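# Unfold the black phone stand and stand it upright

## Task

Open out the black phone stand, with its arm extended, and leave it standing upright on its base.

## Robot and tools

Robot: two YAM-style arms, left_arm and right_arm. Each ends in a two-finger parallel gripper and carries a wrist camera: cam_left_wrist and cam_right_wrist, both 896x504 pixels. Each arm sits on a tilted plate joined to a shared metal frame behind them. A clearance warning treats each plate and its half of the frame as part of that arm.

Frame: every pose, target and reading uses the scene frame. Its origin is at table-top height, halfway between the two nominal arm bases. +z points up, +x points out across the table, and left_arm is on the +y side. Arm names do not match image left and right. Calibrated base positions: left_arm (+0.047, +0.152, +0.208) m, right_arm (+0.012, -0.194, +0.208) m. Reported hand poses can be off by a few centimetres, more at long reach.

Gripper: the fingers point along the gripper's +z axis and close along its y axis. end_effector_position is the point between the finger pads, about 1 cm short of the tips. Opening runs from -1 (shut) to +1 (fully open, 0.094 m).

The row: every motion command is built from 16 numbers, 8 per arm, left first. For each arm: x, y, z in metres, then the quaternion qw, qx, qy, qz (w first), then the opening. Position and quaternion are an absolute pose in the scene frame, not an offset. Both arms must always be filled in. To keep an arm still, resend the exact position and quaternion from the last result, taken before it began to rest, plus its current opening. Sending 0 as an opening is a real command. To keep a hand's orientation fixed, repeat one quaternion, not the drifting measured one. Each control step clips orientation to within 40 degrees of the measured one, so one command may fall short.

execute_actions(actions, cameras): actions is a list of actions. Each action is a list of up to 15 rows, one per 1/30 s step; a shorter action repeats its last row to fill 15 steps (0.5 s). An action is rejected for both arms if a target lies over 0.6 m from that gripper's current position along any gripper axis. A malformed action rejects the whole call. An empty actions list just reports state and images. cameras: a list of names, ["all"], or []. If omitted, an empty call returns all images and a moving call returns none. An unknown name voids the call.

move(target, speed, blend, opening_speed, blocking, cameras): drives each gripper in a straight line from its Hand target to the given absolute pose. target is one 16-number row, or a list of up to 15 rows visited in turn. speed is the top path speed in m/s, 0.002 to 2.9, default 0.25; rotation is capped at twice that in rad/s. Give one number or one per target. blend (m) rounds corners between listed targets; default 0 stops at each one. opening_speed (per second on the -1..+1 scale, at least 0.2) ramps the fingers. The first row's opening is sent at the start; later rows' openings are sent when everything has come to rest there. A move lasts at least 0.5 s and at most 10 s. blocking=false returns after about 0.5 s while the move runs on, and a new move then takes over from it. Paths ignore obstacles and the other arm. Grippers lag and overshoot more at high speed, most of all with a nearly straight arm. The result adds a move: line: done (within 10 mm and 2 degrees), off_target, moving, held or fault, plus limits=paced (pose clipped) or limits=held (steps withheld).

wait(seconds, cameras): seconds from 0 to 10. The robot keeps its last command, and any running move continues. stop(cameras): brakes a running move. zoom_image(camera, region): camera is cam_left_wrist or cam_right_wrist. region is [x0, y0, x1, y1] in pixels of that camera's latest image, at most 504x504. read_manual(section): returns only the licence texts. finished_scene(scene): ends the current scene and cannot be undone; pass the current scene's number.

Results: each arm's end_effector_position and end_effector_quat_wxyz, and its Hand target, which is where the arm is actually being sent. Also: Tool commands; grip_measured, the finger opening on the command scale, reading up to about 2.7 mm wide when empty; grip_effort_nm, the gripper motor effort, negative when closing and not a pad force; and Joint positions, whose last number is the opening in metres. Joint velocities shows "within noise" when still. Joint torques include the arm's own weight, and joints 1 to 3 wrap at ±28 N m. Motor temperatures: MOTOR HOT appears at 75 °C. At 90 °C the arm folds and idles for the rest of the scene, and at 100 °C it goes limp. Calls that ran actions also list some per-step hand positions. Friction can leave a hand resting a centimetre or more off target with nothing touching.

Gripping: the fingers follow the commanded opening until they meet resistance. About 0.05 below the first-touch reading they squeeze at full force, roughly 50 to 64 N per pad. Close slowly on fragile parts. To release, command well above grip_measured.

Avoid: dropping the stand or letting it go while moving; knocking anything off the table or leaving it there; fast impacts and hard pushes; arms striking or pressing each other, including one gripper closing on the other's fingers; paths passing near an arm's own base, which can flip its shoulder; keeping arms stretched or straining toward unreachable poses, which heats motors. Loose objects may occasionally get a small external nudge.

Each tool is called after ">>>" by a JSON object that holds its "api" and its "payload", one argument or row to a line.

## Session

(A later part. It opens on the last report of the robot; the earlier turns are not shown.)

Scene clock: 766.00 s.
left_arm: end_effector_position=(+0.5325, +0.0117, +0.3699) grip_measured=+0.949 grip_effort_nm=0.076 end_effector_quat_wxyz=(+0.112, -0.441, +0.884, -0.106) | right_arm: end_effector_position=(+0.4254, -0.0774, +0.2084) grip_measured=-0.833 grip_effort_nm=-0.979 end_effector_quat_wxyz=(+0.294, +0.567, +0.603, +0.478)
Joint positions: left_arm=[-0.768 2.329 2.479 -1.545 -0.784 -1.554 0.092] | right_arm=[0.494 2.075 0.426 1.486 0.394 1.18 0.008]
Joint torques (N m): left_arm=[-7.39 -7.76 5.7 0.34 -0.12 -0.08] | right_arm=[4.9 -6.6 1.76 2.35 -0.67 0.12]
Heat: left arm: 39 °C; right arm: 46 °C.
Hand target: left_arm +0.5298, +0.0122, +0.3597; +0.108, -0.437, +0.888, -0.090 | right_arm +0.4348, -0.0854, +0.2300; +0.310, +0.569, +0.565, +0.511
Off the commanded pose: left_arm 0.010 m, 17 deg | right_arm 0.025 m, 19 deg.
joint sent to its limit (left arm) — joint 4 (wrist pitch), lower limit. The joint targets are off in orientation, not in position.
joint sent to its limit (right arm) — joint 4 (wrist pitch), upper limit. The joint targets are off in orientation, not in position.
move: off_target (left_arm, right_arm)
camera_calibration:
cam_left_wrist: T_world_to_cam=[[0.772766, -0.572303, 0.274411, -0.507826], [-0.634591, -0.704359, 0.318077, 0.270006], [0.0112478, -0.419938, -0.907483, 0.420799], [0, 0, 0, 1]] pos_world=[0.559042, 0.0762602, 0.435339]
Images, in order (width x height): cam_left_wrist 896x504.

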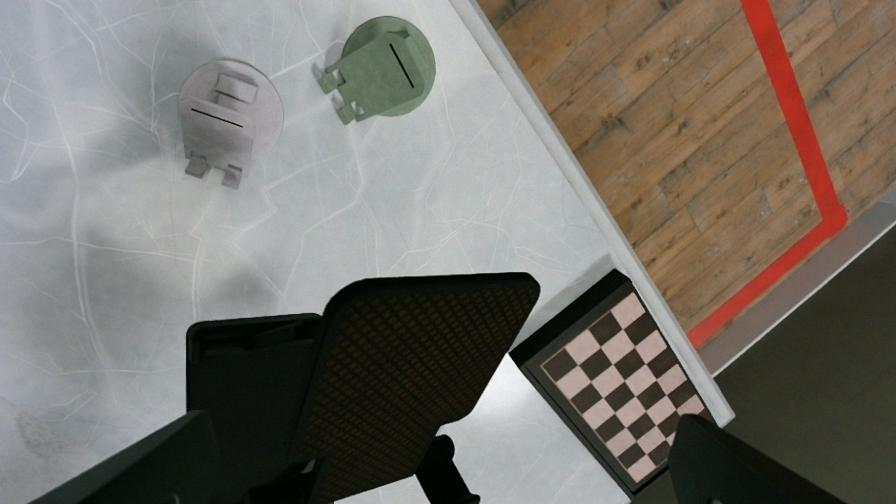

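>>> {"api": "move", "payload": {
  "target": [
    [0.537,0.033,0.36,0.039,-0.446,0.894,0.019,0.95, 0.435, -0.085, 0.23, 0.393, 0.545, 0.491, 0.556, -1],
    [0.537,0.033,0.33,0.039,-0.446,0.894,0.019,0.95, 0.435, -0.085, 0.23, 0.393, 0.545, 0.491, 0.556, -1]
  ],
  "speed": 0.06,
  "cameras": ["cam_left_wrist"]
}}

Scene clock: 772.77 s.
left_arm: end_effector_position=(+0.5405, +0.0339, +0.3402) grip_measured=+0.949 grip_effort_nm=0.076 end_effector_quat_wxyz=(+0.096, -0.448, +0.886, -0.074) | right_arm: end_effector_position=(+0.4254, -0.0774, +0.2084) grip_measured=-0.833 grip_effort_nm=-0.979 end_effector_quat_wxyz=(+0.294, +0.567, +0.603, +0.478)
Joint positions: left_arm=[-0.691 2.329 2.45 -1.545 -0.775 -1.528 0.092] | right_arm=[0.494 2.075 0.426 1.486 0.394 1.18 0.008]
Joint torques (N m): left_arm=[-7.76 -7.97 5.76 0.18 -0.1 -0.01] | right_arm=[5.01 -6.57 1.48 2.31 -0.74 0.11]
Heat: left arm: 38 °C; right arm: 46 °C.
Hand target: left_arm +0.5367, +0.0331, +0.3297; +0.090, -0.440, +0.891, -0.057 | right_arm +0.4348, -0.0854, +0.2299; +0.310, +0.569, +0.565, +0.511
Off the commanded pose: left_arm 0.011 m, 12 deg | right_arm 0.025 m, 19 deg.
joint sent to its limit (left arm) — joint 4 (wrist pitch), lower limit. The joint targets are off in orientation, not in position.
joint sent to its limit (right arm) — joint 4 (wrist pitch), upper limit. The joint targets are off in orientation, not in position.
move: off_target (left_arm, right_arm)
camera_calibration:
cam_left_wrist: T_world_to_cam=[[0.795552, -0.570712, 0.203433, -0.481334], [-0.604735, -0.727272, 0.324608, 0.282589], [-0.0373061, -0.381266, -0.923712, 0.433512], [0, 0, 0, 1]] pos_world=[0.56999, 0.0960992, 0.406629]
Images, in order (width x height): cam_left_wrist 896x504.

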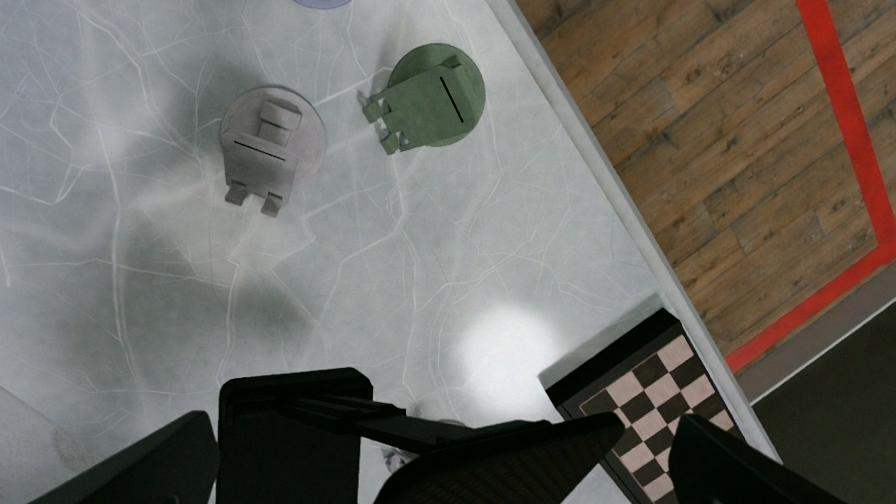

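>>> {"api": "move", "payload": {
  "target": [0.538,0.018,0.328,0.039,-0.446,0.894,0.019,0.95, 0.435, -0.085, 0.23, 0.393, 0.545, 0.491, 0.556, -1],
  "speed": 0.06,
  "cameras": ["cam_left_wrist"]
}}

Scene clock: 778.80 s.
left_arm: end_effector_position=(+0.5396, +0.0252, +0.3315) grip_measured=+0.949 grip_effort_nm=0.076 end_effector_quat_wxyz=(+0.092, -0.445, +0.888, -0.067) | right_arm: end_effector_position=(+0.4254, -0.0774, +0.2084) grip_measured=-0.833 grip_effort_nm=-0.984 end_effector_quat_wxyz=(+0.294, +0.567, +0.603, +0.478)
Joint positions: left_arm=[-0.691 2.362 2.462 -1.545 -0.775 -1.534 0.092] | right_arm=[0.494 2.075 0.426 1.486 0.394 1.18 0.008]
Joint torques (N m): left_arm=[-9.13 -7.32 8.84 0.16 -0.11 -0.11] | right_arm=[4.94 -6.58 1.63 2.33 -0.7 0.18]
Motor temperatures (°C): left_arm=[31 38 32 38 34 29 27] | right_arm=[32 36 28 47 30 28 33]
Heat: left arm: 38 °C; right arm: 47 °C.
Hand target: left_arm +0.5376, +0.0182, +0.3276; +0.092, -0.440, +0.891, -0.061 | right_arm +0.4348, -0.0854, +0.2299; +0.310, +0.569, +0.565, +0.511
Off the commanded pose: left_arm 0.008 m, 12 deg | right_arm 0.025 m, 19 deg.
joint sent to its limit (left arm) — joint 4 (wrist pitch), lower limit. The joint targets are off in orientation, not in position.
joint sent to its limit (right arm) — joint 4 (wrist pitch), upper limit. The joint targets are off in orientation, not in position.
move: off_target (left_arm, right_arm)
camera_calibration:
cam_left_wrist: T_world_to_cam=[[0.793856, -0.578416, 0.187689, -0.477497], [-0.605895, -0.726064, 0.325149, 0.278949], [-0.0517971, -0.371842, -0.92685, 0.430714], [0, 0, 0, 1]] pos_world=[0.570388, 0.0865008, 0.398128]
Images, in order (width x height): cam_left_wrist 896x504.

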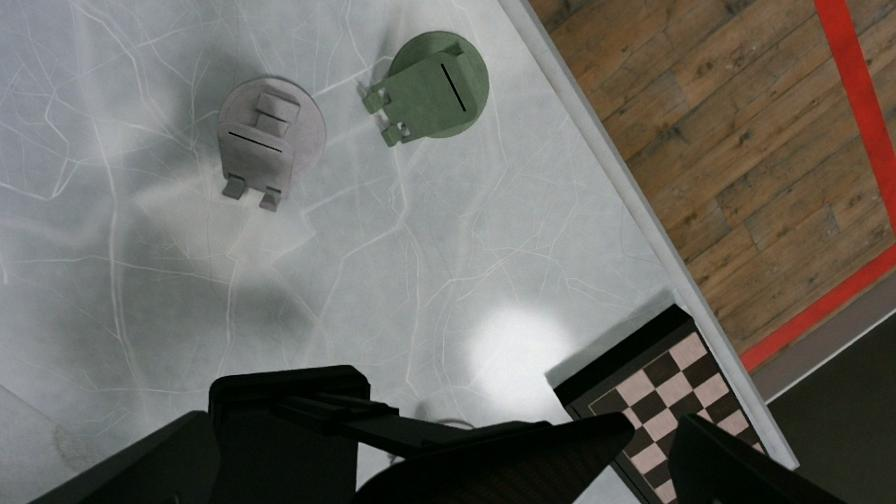

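>>> {"api": "move", "payload": {
  "target": [0.539,0.004,0.328,0.039,-0.446,0.894,0.019,0.95, 0.435, -0.085, 0.23, 0.393, 0.545, 0.491, 0.556, -1],
  "speed": 0.06,
  "cameras": ["cam_left_wrist"]
}}

Scene clock: 783.37 s.
left_arm: end_effector_position=(+0.5433, +0.0166, +0.3270) grip_measured=+0.949 grip_effort_nm=0.071 end_effector_quat_wxyz=(+0.092, -0.450, +0.886, -0.068) | right_arm: end_effector_position=(+0.4254, -0.0774, +0.2084) grip_measured=-0.833 grip_effort_nm=-0.984 end_effector_quat_wxyz=(+0.294, +0.567, +0.603, +0.478)
Joint positions: left_arm=[-0.691 2.403 2.507 -1.546 -0.775 -1.543 0.092] | right_arm=[0.494 2.075 0.426 1.486 0.394 1.18 0.008]
Joint torques (N m): left_arm=[-10.69 -7.43 8.76 0.17 -0.12 -0.12] | right_arm=[5.01 -6.56 1.62 2.34 -0.71 0.09]
Heat: left arm: 37 °C; right arm: 47 °C.
Hand target: left_arm +0.5384, +0.0043, +0.3276; +0.095, -0.439, +0.891, -0.066 | right_arm +0.4348, -0.0854, +0.2299; +0.310, +0.569, +0.565, +0.511
Off the commanded pose: left_arm 0.013 m, 12 deg | right_arm 0.025 m, 19 deg.
joint sent to its limit (left arm) — joint 4 (wrist pitch), lower limit. The joint targets are off in orientation, not in position.
joint sent to its limit (right arm) — joint 4 (wrist pitch), upper limit. The joint targets are off in orientation, not in position.
move: off_target (left_arm, right_arm)
camera_calibration:
cam_left_wrist: T_world_to_cam=[[0.799476, -0.569471, 0.191155, -0.488823], [-0.5989, -0.731049, 0.326934, 0.272104], [-0.046436, -0.375859, -0.925513, 0.420249], [0, 0, 0, 1]] pos_world=[0.57328, 0.0785053, 0.393426]
Images, in order (width x height): cam_left_wrist 896x504.

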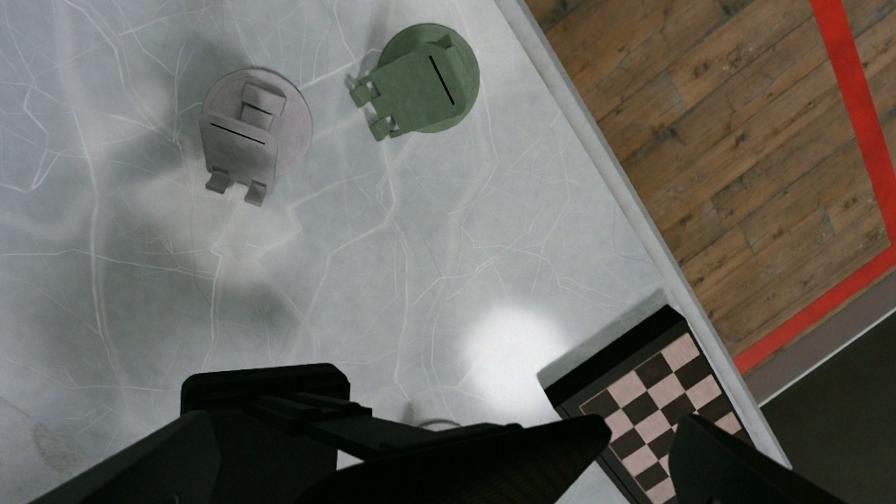

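>>> {"api": "move", "payload": {
  "target": [0.541,0.008,0.327,0.039,-0.446,0.894,0.019,-0.4, 0.435, -0.085, 0.23, 0.393, 0.545, 0.491, 0.556, -1],
  "speed": 0.06,
  "opening_speed": 0.4,
  "cameras": ["all"]
}}

Scene clock: 788.83 s.
left_arm: end_effector_position=(+0.5431, +0.0178, +0.3281) grip_measured=-0.398 grip_effort_nm=-0.110 end_effector_quat_wxyz=(+0.092, -0.448, +0.887, -0.068) | right_arm: end_effector_position=(+0.4257, -0.0846, +0.2040) grip_measured=-0.833 grip_effort_nm=-0.984 end_effector_quat_wxyz=(+0.300, +0.581, +0.599, +0.462)
Joint positions: left_arm=[-0.691 2.403 2.513 -1.553 -0.774 -1.539 0.028] | right_arm=[0.492 2.075 0.426 1.486 0.435 1.187 0.008]
Joint torques (N m): left_arm=[-10 -7.72 8.32 0.27 -0.13 -0.03] | right_arm=[5.64 -6.38 1.54 2.29 -1.02 0.1]
Heat: left arm: 38 °C; right arm: 47 °C.
Hand target: left_arm +0.5405, +0.0082, +0.3266; +0.095, -0.440, +0.891, -0.065 | right_arm +0.4346, -0.0857, +0.2301; +0.310, +0.572, +0.564, +0.509
Off the commanded pose: left_arm 0.010 m, 12 deg | right_arm 0.028 m, 20 deg.
joint sent to its limit (left arm) — joint 4 (wrist pitch), lower limit. The joint targets are off in orientation, not in position.
joint sent to its limit (right arm) — joint 4 (wrist pitch), upper limit. The joint targets are off in orientation, not in position.
move: off_target (left_arm, right_arm)
camera_calibration:
cam_left_wrist: T_world_to_cam=[[0.796801, -0.573634, 0.189874, -0.486276], [-0.602259, -0.728517, 0.326415, 0.274493], [-0.0489161, -0.374441, -0.92596, 0.42323], [0, 0, 0, 1]] pos_world=[0.573484, 0.0795028, 0.394627]
cam_right_wrist: T_world_to_cam=[[-0.421444, 0.0928806, -0.902085, 0.371046], [-0.50401, 0.802969, 0.318143, 0.254783], [0.753895, 0.58874, -0.291594, -0.121455], [0, 0, 0, 1]] pos_world=[0.376353, -0.16754, 0.218242]

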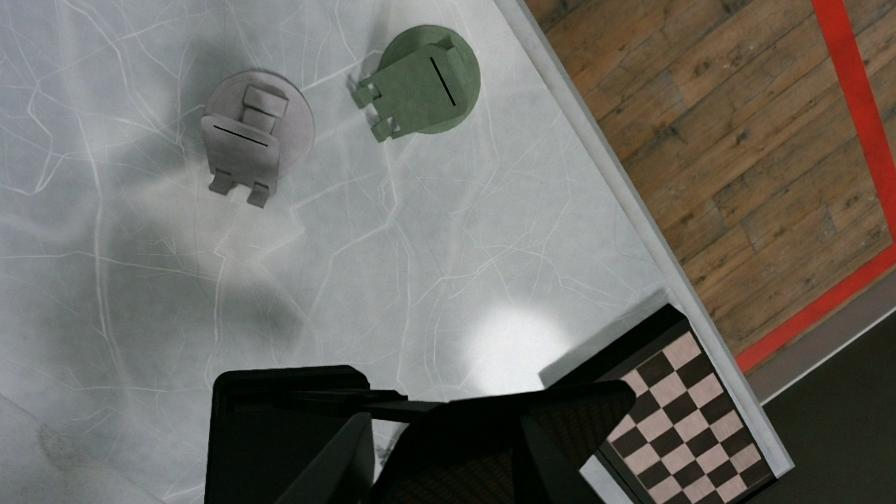

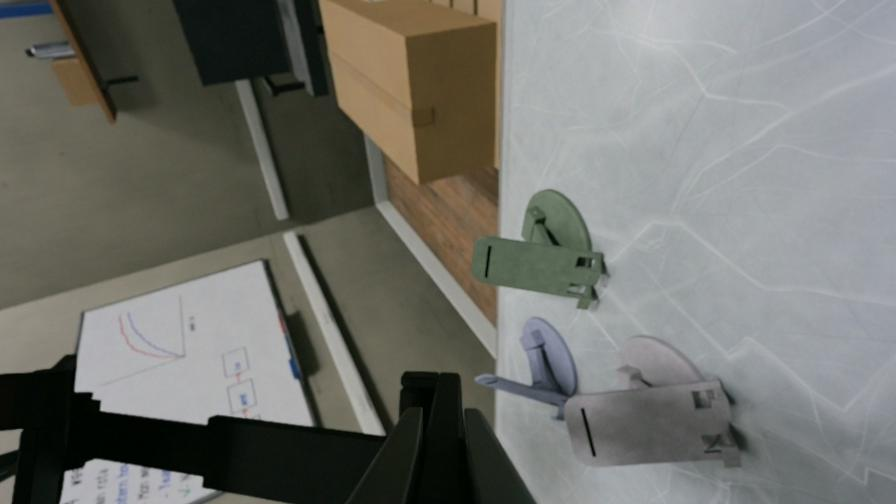

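>>> {"api": "move", "payload": {
  "target": [
    [0.541,0.008,0.35,0.039,-0.446,0.894,0.019,-0.4, 0.435, -0.085, 0.23, 0.393, 0.545, 0.491, 0.556, -1],
    [0.538,-0.01,0.36,0.039,-0.446,0.894,0.019,0.95, 0.435, -0.085, 0.23, 0.393, 0.545, 0.491, 0.556, -1]
  ],
  "speed": 0.08,
  "cameras": ["all"]
}}

Scene clock: 795.13 s.
left_arm: end_effector_position=(+0.5403, +0.0027, +0.3565) grip_measured=+0.949 grip_effort_nm=0.081 end_effector_quat_wxyz=(+0.107, -0.443, +0.885, -0.100) | right_arm: end_effector_position=(+0.4257, -0.0793, +0.2071) grip_measured=-0.833 grip_effort_nm=-0.979 end_effector_quat_wxyz=(+0.290, +0.576, +0.596, +0.478)
Joint positions: left_arm=[-0.749 2.403 2.563 -1.558 -0.779 -1.546 0.092] | right_arm=[0.492 2.075 0.426 1.486 0.4 1.202 0.008]
Joint torques (N m): left_arm=[-10.86 -7.3 8.51 0.45 -0.22 -0.11] | right_arm=[5.6 -6.42 1.4 2.33 -0.76 -0.06]
Heat: left arm: 38 °C; right arm: 47 °C.
Hand target: left_arm +0.5373, -0.0097, +0.3595; +0.116, -0.436, +0.887, -0.102 | right_arm +0.4348, -0.0854, +0.2300; +0.310, +0.571, +0.564, +0.510
Off the commanded pose: left_arm 0.013 m, 16 deg | right_arm 0.025 m, 19 deg.
joint read past its limit (left arm) — joint 4 (wrist pitch), lower limit.
joint sent to its limit (left arm) — joint 4 (wrist pitch), lower limit. The joint targets are off in orientation, not in position.
joint sent to its limit (right arm) — joint 4 (wrist pitch), upper limit. The joint targets are off in orientation, not in position.
move: off_target (left_arm, right_arm); target 2's new opening was sent with left_arm's hand 0.013 m and 16 deg from that target
camera_calibration:
cam_left_wrist: T_world_to_cam=[[0.778325, -0.571859, 0.259205, -0.512898], [-0.627861, -0.70845, 0.322319, 0.267806], [-0.000687329, -0.413614, -0.910452, 0.41233], [0, 0, 0, 1]] pos_world=[0.56763, 0.066967, 0.422033]
cam_right_wrist: T_world_to_cam=[[-0.4124, 0.110795, -0.904241, 0.371379], [-0.524238, 0.782903, 0.335018, 0.25304], [0.745051, 0.612199, -0.264786, -0.123643], [0, 0, 0, 1]] pos_world=[0.37793, -0.163558, 0.218304]

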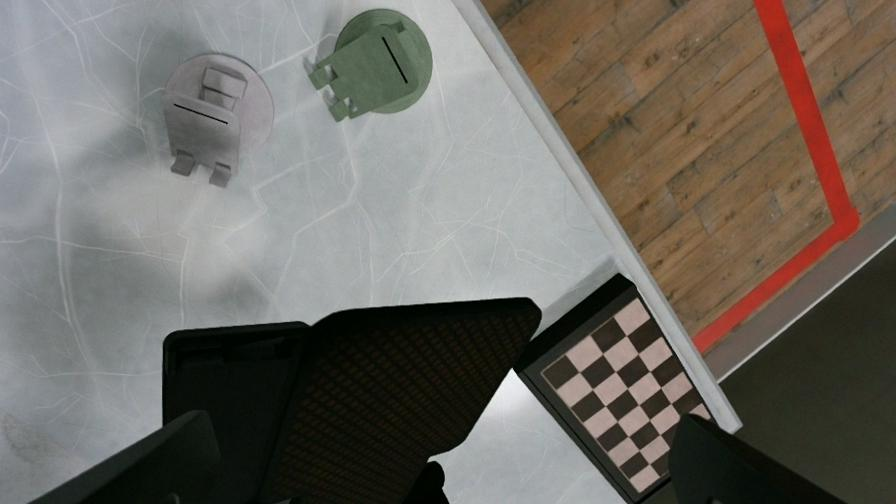

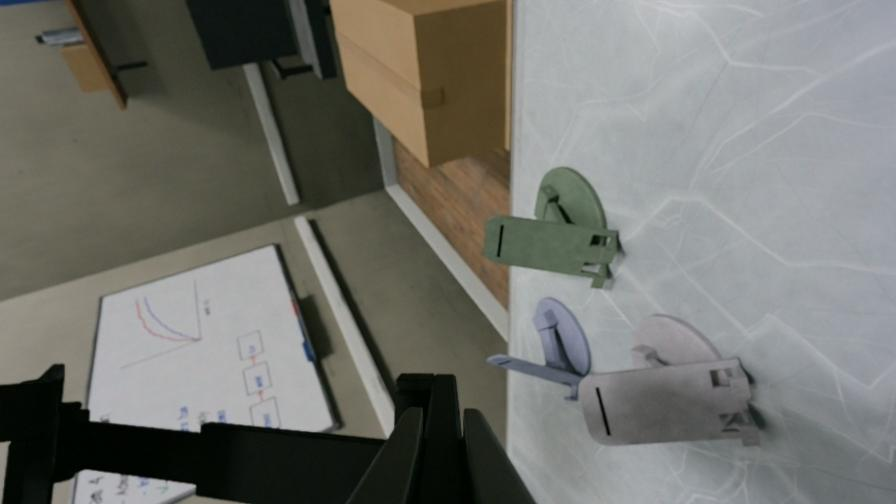

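>>> {"api": "move", "payload": {
  "target": [
    [0.52,0.03,0.42,0.039,-0.446,0.894,0.019,0.95, 0.435, -0.085, 0.23, 0.393, 0.545, 0.491, 0.556, -1],
    [0.52,0.08,0.40,0.025,-0.545,0.838,0.03,0.95, 0.41, -0.03, 0.225, 0.263,0.425,0.597,0.628, -1]
  ],
  "speed": 0.12,
  "cameras": ["all"]
}}

Scene clock: 807.97 s.
left_arm: end_effector_position=(+0.5197, +0.0690, +0.3967) grip_measured=+0.949 grip_effort_nm=0.081 end_effector_quat_wxyz=(+0.108, -0.524, +0.836, -0.123) | right_arm: end_effector_position=(+0.4042, -0.0288, +0.2142) grip_measured=-0.833 grip_effort_nm=-0.979 end_effector_quat_wxyz=(+0.218, +0.435, +0.643, +0.592)
Joint positions: left_arm=[-0.757 2.116 2.313 -1.555 -0.79 -1.713 0.092] | right_arm=[0.412 2.128 0.41 1.486 -0.065 1.111 0.008]
Joint torques (N m): left_arm=[-6.46 -9.39 5.49 0.49 -0.12 -0.11] | right_arm=[4.75 -3.63 1.8 2.33 -0.81 -0.08]
Heat: left arm: 39 °C; right arm: 47 °C.
Hand target: left_arm +0.5200, +0.0798, +0.3995; +0.110, -0.532, +0.830, -0.124 | right_arm +0.4097, -0.0303, +0.2253; +0.236, +0.423, +0.624, +0.613
Off the commanded pose: left_arm 0.011 m, 20 deg | right_arm 0.012 m, 9 deg.
joint sent to its limit (left arm) — joint 4 (wrist pitch), lower limit. The joint targets are off in orientation, not in position.
joint sent to its limit (right arm) — joint 4 (wrist pitch), upper limit. The joint targets are off in orientation, not in position.
move: off_target (left_arm, right_arm)
camera_calibration:
cam_left_wrist: T_world_to_cam=[[0.862134, -0.403789, 0.30607, -0.543019], [-0.49785, -0.787369, 0.363586, 0.210406], [0.0941785, -0.465837, -0.879845, 0.41847], [0, 0, 0, 1]] pos_world=[0.533495, 0.141341, 0.45789]
cam_right_wrist: T_world_to_cam=[[-0.300312, 0.069561, -0.951301, 0.326905], [-0.809387, 0.509114, 0.292739, 0.316267], [0.504684, 0.857884, -0.0965914, -0.0685212], [0, 0, 0, 1]] pos_world=[0.388738, -0.124973, 0.211782]

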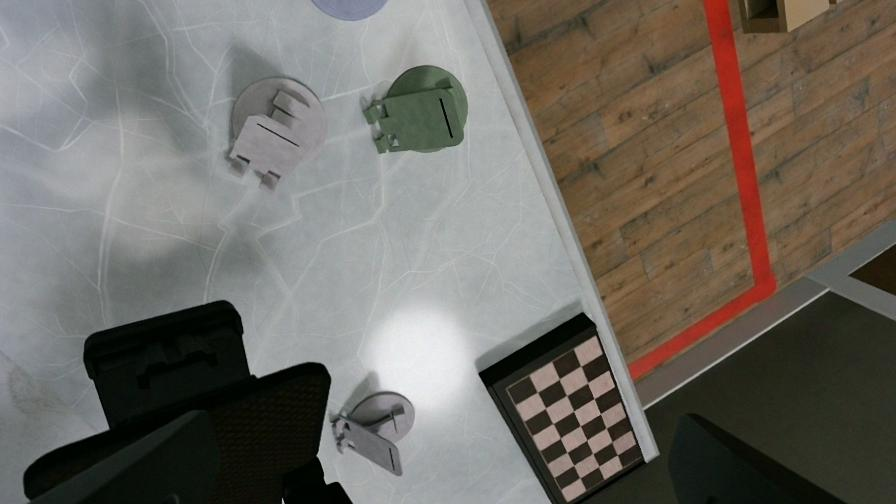

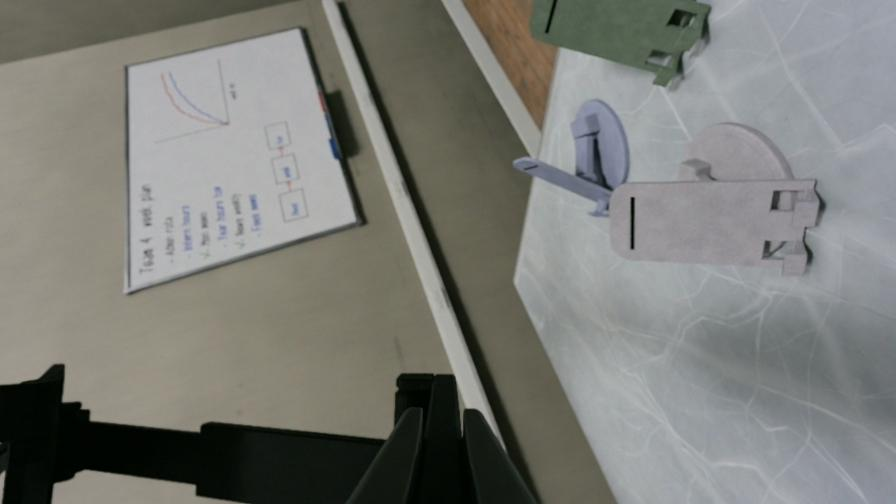

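>>> {"api": "move", "payload": {
  "target": [
    [0.48,0.11,0.44,0.025,-0.545,0.838,0.03,0.95, 0.41, -0.03, 0.225, 0.263,0.425,0.597,0.628, -1],
    [0.5,0.12,0.43,0.029,0.737,0.675,-0.032,0.95, 0.45, -0.03, 0.215, 0.263,0.425,0.597,0.628, -1]
  ],
  "speed": 0.2,
  "cameras": ["all"]
}}

Scene clock: 838.00 s.
left_arm: end_effector_position=(+0.4979, +0.1234, +0.4325) grip_measured=+0.949 grip_effort_nm=0.076 end_effector_quat_wxyz=(+0.198, +0.715, +0.670, +0.038) | right_arm: end_effector_position=(+0.4449, -0.0287, +0.2051) grip_measured=-0.833 grip_effort_nm=-0.984 end_effector_quat_wxyz=(+0.238, +0.437, +0.621, +0.606)
Joint positions: left_arm=[-0.732 1.873 2.203 -1.553 -0.67 1.128 0.092] | right_arm=[0.351 2.214 0.56 1.486 -0.128 1.108 0.008]
Joint torques (N m): left_arm=[-5.34 -3.93 8.02 0.63 0.13 0.03] | right_arm=[5.31 -4.34 2.04 2.34 -0.85 -0.13]
Heat: left arm: 38 °C; right arm: 48 °C.
Hand target: left_arm +0.4998, +0.1200, +0.4295; +0.194, +0.718, +0.668, +0.034 | right_arm +0.4495, -0.0303, +0.2151; +0.258, +0.424, +0.603, +0.624
Off the commanded pose: left_arm 0.005 m, 21 deg | right_arm 0.011 m, 5 deg.
joint sent to its limit (left arm) — joint 4 (wrist pitch), lower limit. The joint targets are off in orientation, not in position.
joint sent to its limit (right arm) — joint 4 (wrist pitch), upper limit. The joint targets still meet the commanded pose.
move: off_target (left_arm, right_arm)
camera_calibration:
cam_left_wrist: T_world_to_cam=[[-0.939348, 0.00126652, -0.342964, 0.614426], [-0.068732, 0.979011, 0.191866, -0.128036], [0.336009, 0.203802, -0.919545, 0.291474], [0, 0, 0, 1]] pos_world=[0.470422, 0.065168, 0.503316]
cam_right_wrist: T_world_to_cam=[[-0.254378, 0.105804, -0.9613, 0.313028], [-0.800796, 0.534268, 0.270708, 0.353257], [0.542233, 0.838668, -0.0511786, -0.116568], [0, 0, 0, 1]] pos_world=[0.425722, -0.124091, 0.199318]

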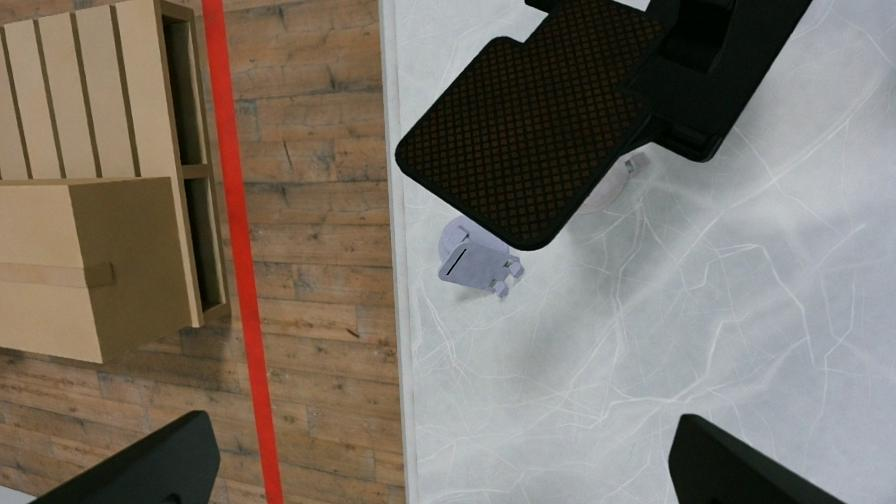

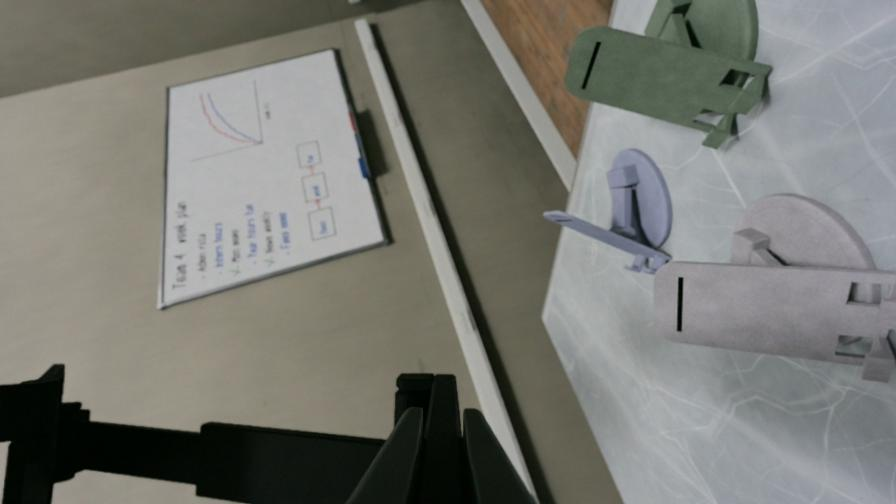

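>>> {"api": "move", "payload": {
  "target": [0.5,0.062,0.38,0.019,0.898,0.438,-0.039,0.95, 0.45, -0.03, 0.215, 0.263,0.425,0.597,0.628, -1],
  "speed": 0.12,
  "cameras": ["cam_left_wrist"]
}}

Scene clock: 846.83 s.
left_arm: end_effector_position=(+0.4981, +0.0656, +0.3826) grip_measured=+0.949 grip_effort_nm=0.081 end_effector_quat_wxyz=(+0.131, +0.886, +0.443, +0.039) | right_arm: end_effector_position=(+0.4448, -0.0287, +0.2051) grip_measured=-0.833 grip_effort_nm=-0.979 end_effector_quat_wxyz=(+0.238, +0.437, +0.621, +0.606)
Joint positions: left_arm=[-0.718 2.062 2.229 -1.553 -0.625 1.609 0.092] | right_arm=[0.351 2.214 0.56 1.486 -0.128 1.108 0.008]
Joint torques (N m): left_arm=[-6.49 -5.7 8.75 0.38 0.13 0.04] | right_arm=[5.41 -4.38 2.32 2.38 -0.87 -0.15]
Heat: left arm: 36 °C; right arm: 48 °C.
Hand target: left_arm +0.4997, +0.0621, +0.3795; +0.130, +0.888, +0.440, +0.034 | right_arm +0.4495, -0.0303, +0.2151; +0.258, +0.425, +0.603, +0.624
Off the commanded pose: left_arm 0.005 m, 16 deg | right_arm 0.011 m, 5 deg.
joint sent to its limit (left arm) — joint 4 (wrist pitch), lower limit. The joint targets are off in orientation, not in position.
joint sent to its limit (right arm) — joint 4 (wrist pitch), upper limit. The joint targets still meet the commanded pose.
move: off_target (left_arm, right_arm)
camera_calibration:
cam_left_wrist: T_world_to_cam=[[-0.783996, 0.553735, -0.280583, 0.460114], [0.449185, 0.818018, 0.359276, -0.373364], [0.428466, 0.155637, -0.890053, 0.203109], [0, 0, 0, 1]] pos_world=[0.441412, 0.0190259, 0.444018]
Images, in order (width x height): cam_left_wrist 896x504.

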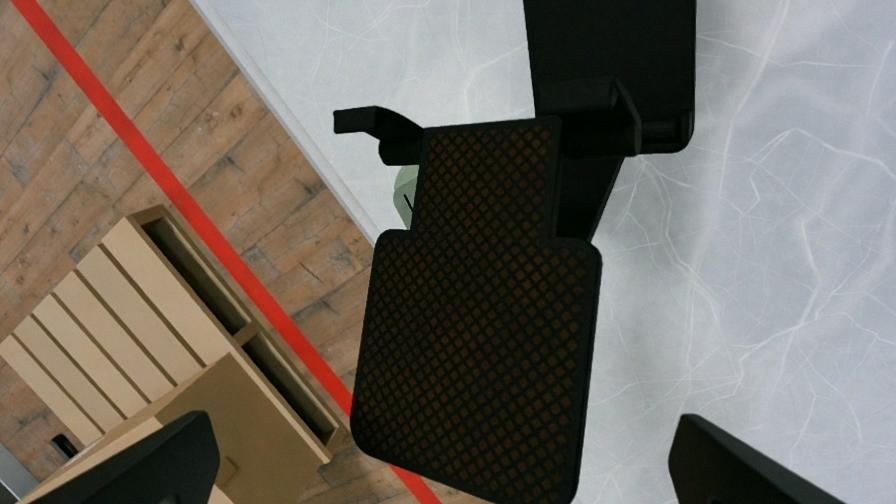

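>>> {"api": "move", "payload": {
  "target": [0.496,0.064,0.345,0.019,0.898,0.438,-0.039,0.95, 0.45, -0.03, 0.215, 0.263,0.425,0.597,0.628, -1],
  "speed": 0.08,
  "cameras": ["cam_left_wrist"]
}}

Scene clock: 852.50 s.
left_arm: end_effector_position=(+0.5005, +0.0703, +0.3565) grip_measured=+0.949 grip_effort_nm=0.076 end_effector_quat_wxyz=(+0.102, +0.888, +0.449, +0.023) | right_arm: end_effector_position=(+0.4448, -0.0287, +0.2051) grip_measured=-0.833 grip_effort_nm=-0.989 end_effector_quat_wxyz=(+0.238, +0.437, +0.621, +0.606)
Joint positions: left_arm=[-0.668 2.092 2.21 -1.553 -0.619 1.609 0.092] | right_arm=[0.351 2.214 0.56 1.486 -0.128 1.108 0.008]
Joint torques (N m): left_arm=[-6.43 -6.04 5.85 0.25 0.25 0.03] | right_arm=[5.33 -4.49 2.03 2.33 -0.89 -0.11]
Heat: left arm: 36 °C; right arm: 48 °C.
Hand target: left_arm +0.4956, +0.0643, +0.3448; +0.089, +0.894, +0.440, +0.008 | right_arm +0.4495, -0.0303, +0.2150; +0.258, +0.425, +0.603, +0.624
Off the commanded pose: left_arm 0.014 m, 12 deg | right_arm 0.011 m, 5 deg.
joint sent to its limit (left arm) — joint 4 (wrist pitch), lower limit. The joint targets are off in orientation, not in position.
joint sent to its limit (right arm) — joint 4 (wrist pitch), upper limit. The joint targets still meet the commanded pose.
move: off_target (left_arm, right_arm)
camera_calibration:
cam_left_wrist: T_world_to_cam=[[-0.80225, 0.557066, -0.214644, 0.437415], [0.46316, 0.807639, 0.364968, -0.3771], [0.376666, 0.193381, -0.905939, 0.207062], [0, 0, 0, 1]] pos_world=[0.44758, 0.0208493, 0.419103]
Images, in order (width x height): cam_left_wrist 896x504.

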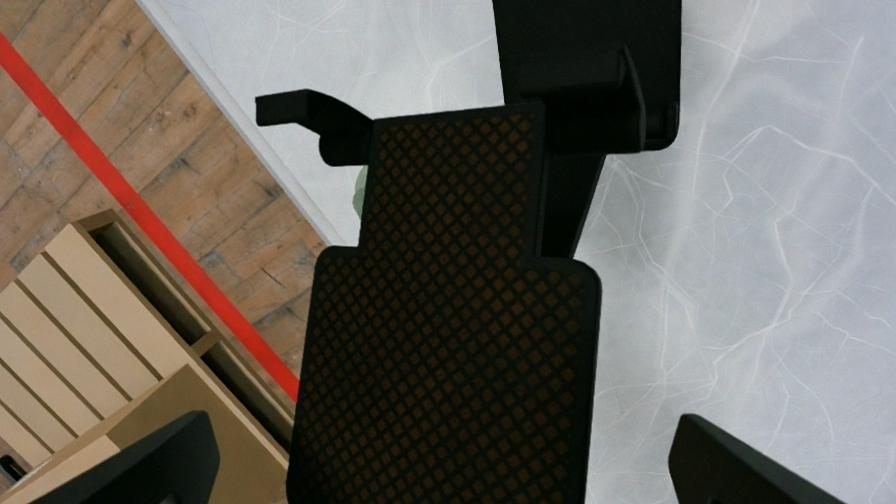

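>>> {"api": "move", "payload": {
  "target": [0.493,0.06,0.32,0.019,0.898,0.438,-0.039,0.95, 0.45, -0.03, 0.215, 0.263,0.425,0.597,0.628, -1],
  "speed": 0.08,
  "cameras": ["cam_left_wrist"]
}}

Scene clock: 858.20 s.
left_arm: end_effector_position=(+0.4981, +0.0658, +0.3315) grip_measured=+0.949 grip_effort_nm=0.076 end_effector_quat_wxyz=(+0.074, +0.893, +0.444, +0.005) | right_arm: end_effector_position=(+0.4448, -0.0287, +0.2051) grip_measured=-0.833 grip_effort_nm=-0.984 end_effector_quat_wxyz=(+0.238, +0.437, +0.621, +0.606)
Joint positions: left_arm=[-0.637 2.136 2.194 -1.553 -0.61 1.609 0.092] | right_arm=[0.351 2.214 0.56 1.486 -0.128 1.108 0.008]
Joint torques (N m): left_arm=[-6.63 -6.46 5.89 0.07 0.22 -0.09] | right_arm=[5.39 -4.42 2.07 2.31 -0.9 -0.12]
Heat: left arm: 36 °C; right arm: 48 °C.
Hand target: left_arm +0.4926, +0.0603, +0.3197; +0.061, +0.896, +0.439, -0.011 | right_arm +0.4495, -0.0303, +0.2150; +0.258, +0.425, +0.603, +0.624
Off the commanded pose: left_arm 0.014 m, 8 deg | right_arm 0.011 m, 5 deg.
joint sent to its limit (left arm) — joint 4 (wrist pitch), lower limit. The joint targets are off in orientation, not in position.
joint sent to its limit (right arm) — joint 4 (wrist pitch), upper limit. The joint targets still meet the commanded pose.
move: off_target (left_arm, right_arm)
camera_calibration:
cam_left_wrist: T_world_to_cam=[[-0.804092, 0.575395, -0.14952, 0.41074], [0.495751, 0.787784, 0.365551, -0.378412], [0.328126, 0.219812, -0.918703, 0.212858], [0, 0, 0, 1]] pos_world=[0.448027, 0.0149803, 0.395296]
Images, in order (width x height): cam_left_wrist 896x504.

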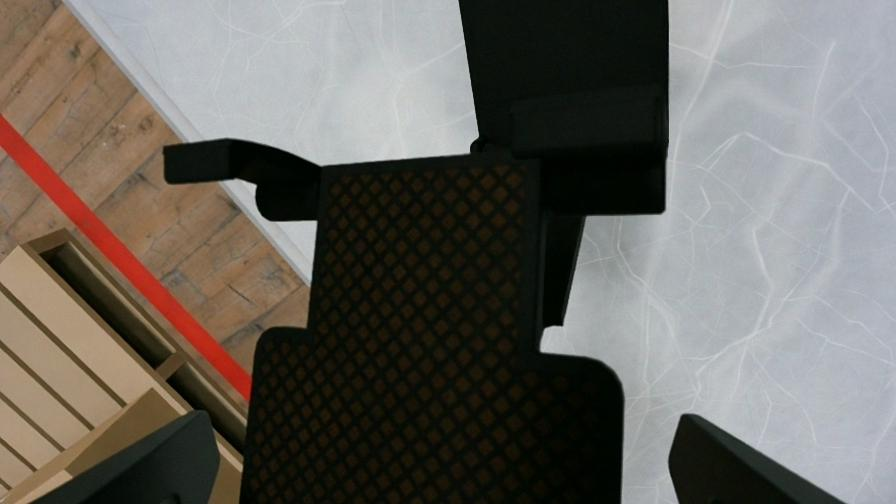

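>>> {"api": "move", "payload": {
  "target": [
    [0.493,0.061,0.305,0.019,0.898,0.438,-0.039,0.95, 0.45, -0.03, 0.215, 0.263,0.425,0.597,0.628, -1],
    [0.493,0.061,0.305,0.019,0.898,0.438,-0.039,-0.1, 0.45, -0.03, 0.215, 0.263,0.425,0.597,0.628, -1]
  ],
  "speed": 0.06,
  "opening_speed": 0.5,
  "cameras": ["cam_left_wrist"]
}}

Scene clock: 864.47 s.
left_arm: end_effector_position=(+0.5025, +0.0655, +0.3183) grip_measured=+0.095 grip_effort_nm=-0.994 end_effector_quat_wxyz=(+0.065, +0.897, +0.438, +0.001) | right_arm: end_effector_position=(+0.4423, -0.0246, +0.2067) grip_measured=-0.833 grip_effort_nm=-0.984 end_effector_quat_wxyz=(+0.228, +0.432, +0.619, +0.615)
Joint positions: left_arm=[-0.613 2.159 2.194 -1.536 -0.609 1.64 0.051] | right_arm=[0.351 2.219 0.56 1.486 -0.154 1.12 0.008]
Joint torques (N m): left_arm=[-6.84 -6.68 5.68 -0.11 0.23 -0.42] | right_arm=[5.48 -4.59 1.99 2.39 -0.55 -0.23]
Heat: left arm: 35 °C; right arm: 48 °C.
Hand target: left_arm +0.4928, +0.0613, +0.3051; +0.045, +0.897, +0.439, -0.020 | right_arm +0.4496, -0.0303, +0.2151; +0.258, +0.425, +0.603, +0.625
Off the commanded pose: left_arm 0.017 m, 7 deg | right_arm 0.013 m, 5 deg.
joint sent to its limit (left arm) — joint 4 (wrist pitch), lower limit. The joint targets are off in orientation, not in position.
joint sent to its limit (right arm) — joint 4 (wrist pitch), upper limit. The joint targets still meet the commanded pose.
move: off_target (left_arm, right_arm); target 2's new opening was sent with left_arm's hand 0.016 m and 6 deg from that target
camera_calibration:
cam_left_wrist: T_world_to_cam=[[-0.797221, 0.589203, -0.131447, 0.40239], [0.512546, 0.775664, 0.368295, -0.384102], [0.318959, 0.22624, -0.92037, 0.203979], [0, 0, 0, 1]] pos_world=[0.452603, 0.0146963, 0.382092]
Images, in order (width x height): cam_left_wrist 896x504.

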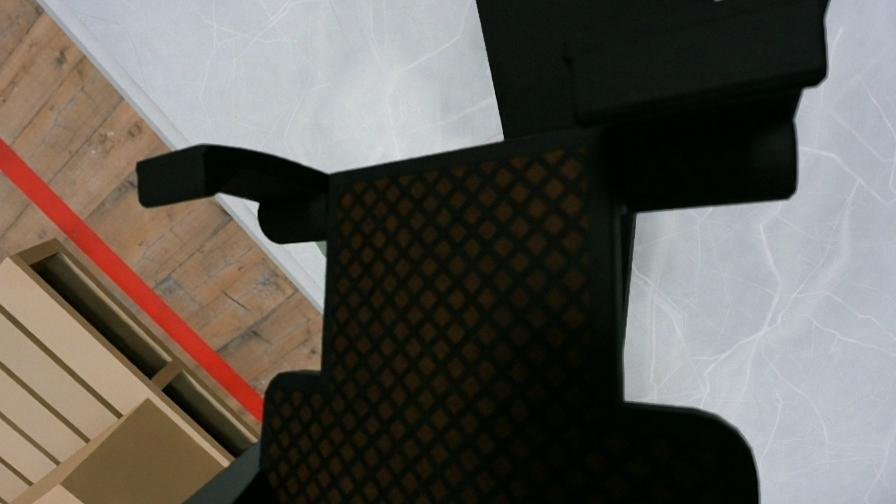

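>>> {"api": "move", "payload": {
  "target": [0.493,0.061,0.305,0.019,0.898,0.438,-0.039,-0.1, 0.442, -0.025, 0.207, 0.228,0.432,0.619,0.615, -0.3],
  "speed": 0.06,
  "opening_speed": 0.25,
  "cameras": ["all"]
}}

Scene clock: 869.70 s.
left_arm: end_effector_position=(+0.5002, +0.0668, +0.3151) grip_measured=+0.055 grip_effort_nm=-1.013 end_effector_quat_wxyz=(+0.058, +0.893, +0.446, -0.003) | right_arm: end_effector_position=(+0.4406, -0.0226, +0.2045) grip_measured=-0.302 grip_effort_nm=0.168 end_effector_quat_wxyz=(+0.219, +0.435, +0.620, +0.615)
Joint positions: left_arm=[-0.609 2.162 2.189 -1.545 -0.61 1.616 0.05] | right_arm=[0.351 2.219 0.56 1.472 -0.157 1.131 0.033]
Joint torques (N m): left_arm=[-7.13 -6.98 6.15 -0.03 0.26 -0.11] | right_arm=[5.74 -6.63 1.14 1.58 -0.43 -0.18]
Heat: left arm: 36 °C; right arm: 48 °C.
Hand target: left_arm +0.4928, +0.0613, +0.3049; +0.045, +0.897, +0.439, -0.021 | right_arm +0.4421, -0.0251, +0.2070; +0.228, +0.432, +0.619, +0.615
Off the commanded pose: left_arm 0.014 m, 6 deg | right_arm 0.004 m, 1 deg.
joint sent to its limit (left arm) — joint 4 (wrist pitch), lower limit. The joint targets are off in orientation, not in position.
move: off_target (left_arm)
camera_calibration:
cam_left_wrist: T_world_to_cam=[[-0.808547, 0.577179, -0.114527, 0.400473], [0.505083, 0.780604, 0.36817, -0.379301], [0.3019, 0.239837, -0.922678, 0.209909], [0, 0, 0, 1]] pos_world=[0.452008, 0.0145947, 0.37919]
cam_right_wrist: T_world_to_cam=[[-0.269667, 0.125013, -0.954804, 0.316634], [-0.812809, 0.502131, 0.295307, 0.346263], [0.516354, 0.855708, -0.0337968, -0.111061], [0, 0, 0, 1]] pos_world=[0.424178, -0.118417, 0.196316]

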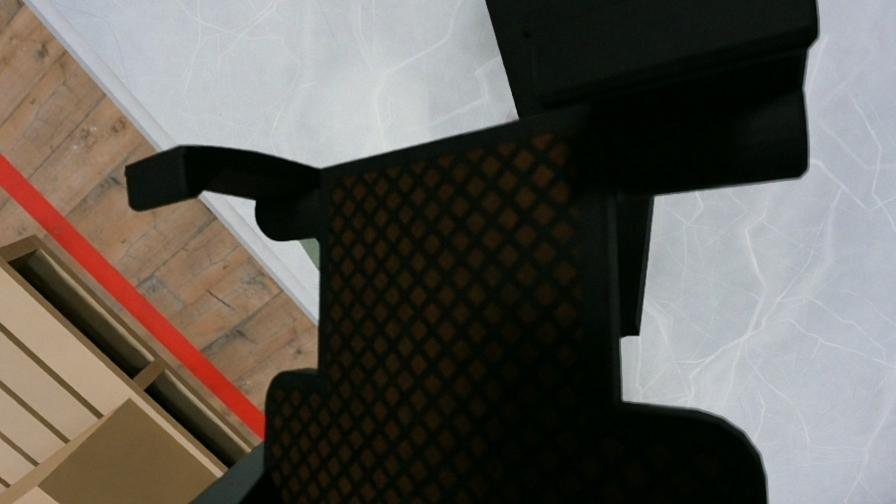

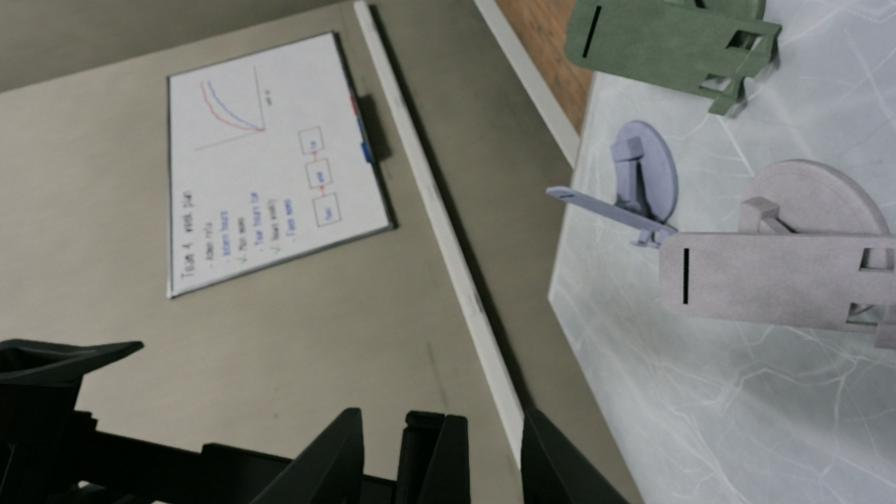

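>>> {"api": "move", "payload": {
  "target": [
    [0.493,0.061,0.305,0.019,0.898,0.438,-0.039,-0.1, 0.442, -0.025, 0.207, 0.228,0.432,0.619,0.615, -1],
    [0.4928,0.061,0.305,0.019,0.898,0.438,-0.039,0.95, 0.442, -0.025, 0.207, 0.228,0.432,0.619,0.615, -1],
    [0.493,0.061,0.37,0.019,0.898,0.438,-0.039,0.95, 0.442, -0.025, 0.207, 0.228,0.432,0.619,0.615, -1]
  ],
  "speed": 0.08,
  "opening_speed": 0.6,
  "cameras": ["all"]
}}

Scene clock: 879.37 s.
left_arm: end_effector_position=(+0.4933, +0.0603, +0.3521) grip_measured=+0.949 grip_effort_nm=0.081 end_effector_quat_wxyz=(+0.098, +0.893, +0.439, +0.014) | right_arm: end_effector_position=(+0.4410, -0.0243, +0.2004) grip_measured=-0.834 grip_effort_nm=-0.979 end_effector_quat_wxyz=(+0.221, +0.441, +0.624, +0.606)
Joint positions: left_arm=[-0.68 2.101 2.186 -1.547 -0.605 1.605 0.092] | right_arm=[0.351 2.219 0.56 1.464 -0.135 1.127 0.008]
Joint torques (N m): left_arm=[-9.65 -9.37 8.91 0.14 0.05 -0.09] | right_arm=[5.6 -6.75 0.83 1.67 -0.71 -0.15]
Heat: left arm: 37 °C; right arm: 48 °C.
Hand target: left_arm +0.4926, +0.0612, +0.3691; +0.115, +0.891, +0.439, +0.022 | right_arm +0.4420, -0.0251, +0.2070; +0.228, +0.432, +0.619, +0.615
Off the commanded pose: left_arm 0.018 m, 11 deg | right_arm 0.007 m, 2 deg.
joint sent to its limit (left arm) — joint 4 (wrist pitch), lower limit. The joint targets are off in orientation, not in position.
move: off_target (left_arm); target 2's new opening was sent with left_arm's hand 0.011 m and 6 deg from that target
camera_calibration:
cam_left_wrist: T_world_to_cam=[[-0.79175, 0.576869, -0.200886, 0.425081], [0.489615, 0.79596, 0.355984, -0.373344], [0.365254, 0.183493, -0.912645, 0.21631], [0, 0, 0, 1]] pos_world=[0.440344, 0.0122598, 0.415712]
cam_right_wrist: T_world_to_cam=[[-0.281907, 0.112966, -0.952768, 0.317763], [-0.803149, 0.515459, 0.298754, 0.344056], [0.524862, 0.849435, -0.054583, -0.109695], [0, 0, 0, 1]] pos_world=[0.423483, -0.120064, 0.19398]

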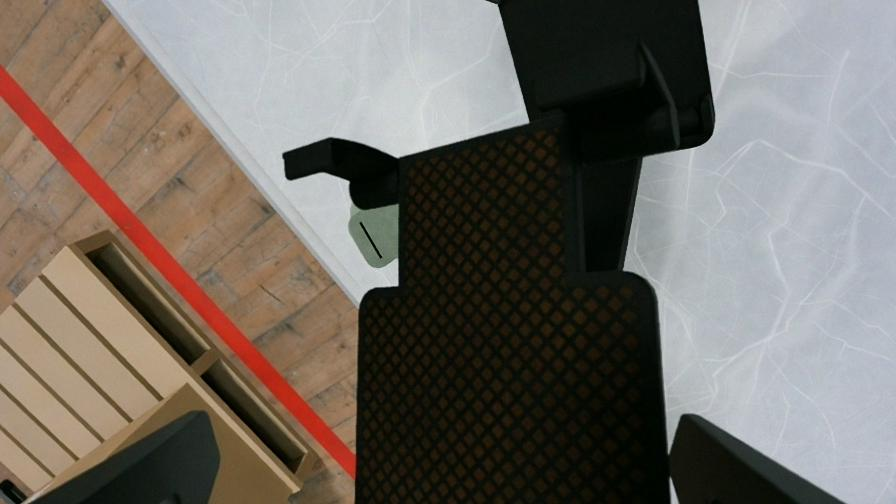

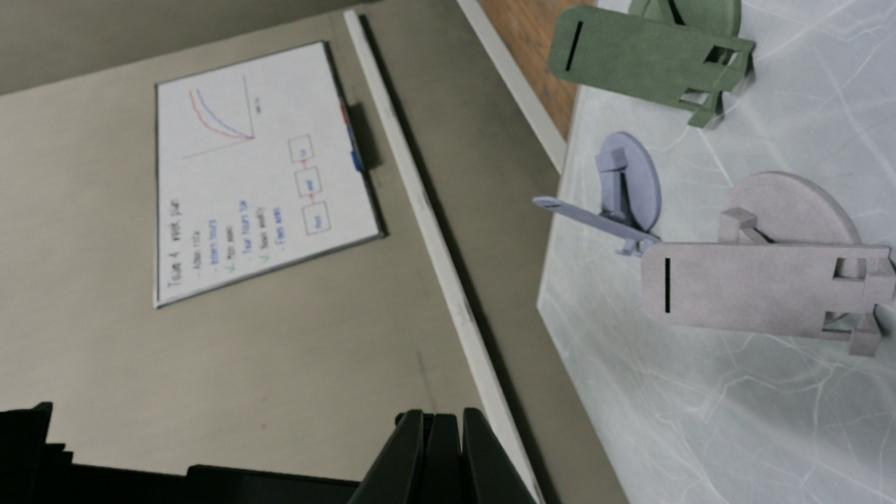

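>>> {"api": "move", "payload": {
  "target": [
    [0.483,0.068,0.36,0.019,0.898,0.438,-0.039,0.95, 0.442, -0.025, 0.207, 0.228,0.432,0.619,0.615, -1],
    [0.481,0.066,0.326,0.019,0.898,0.438,-0.039,0.95, 0.442, -0.025, 0.207, 0.228,0.432,0.619,0.615, -1]
  ],
  "speed": 0.06,
  "cameras": ["cam_left_wrist"]
}}

Scene clock: 885.17 s.
left_arm: end_effector_position=(+0.4872, +0.0715, +0.3369) grip_measured=+0.949 grip_effort_nm=0.085 end_effector_quat_wxyz=(+0.075, +0.892, +0.446, +0.003) | right_arm: end_effector_position=(+0.4410, -0.0243, +0.2004) grip_measured=-0.834 grip_effort_nm=-0.979 end_effector_quat_wxyz=(+0.221, +0.441, +0.624, +0.606)
Joint positions: left_arm=[-0.65 2.082 2.127 -1.547 -0.606 1.59 0.092] | right_arm=[0.351 2.219 0.56 1.464 -0.135 1.127 0.008]
Joint torques (N m): left_arm=[-6.69 -6.06 5.9 0.06 0.21 -0.08] | right_arm=[5.9 -6.54 1.1 1.66 -0.71 -0.11]
Heat: left arm: 38 °C; right arm: 47 °C.
Hand target: left_arm +0.4807, +0.0663, +0.3257; +0.060, +0.896, +0.439, -0.013 | right_arm +0.4420, -0.0251, +0.2070; +0.228, +0.432, +0.619, +0.615
Off the commanded pose: left_arm 0.014 m, 8 deg | right_arm 0.007 m, 2 deg.
joint sent to its limit (left arm) — joint 4 (wrist pitch), lower limit. The joint targets are off in orientation, not in position.
move: off_target (left_arm)
camera_calibration:
cam_left_wrist: T_world_to_cam=[[-0.806858, 0.571386, -0.149994, 0.401316], [0.49348, 0.791498, 0.360567, -0.376979], [0.324743, 0.216908, -0.920594, 0.222661], [0, 0, 0, 1]] pos_world=[0.437529, 0.0207751, 0.401102]
Images, in order (width x height): cam_left_wrist 896x504.

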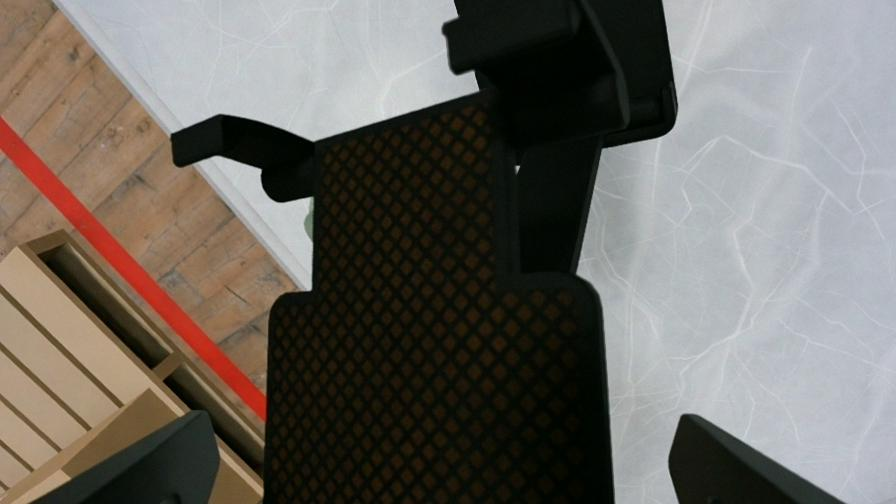

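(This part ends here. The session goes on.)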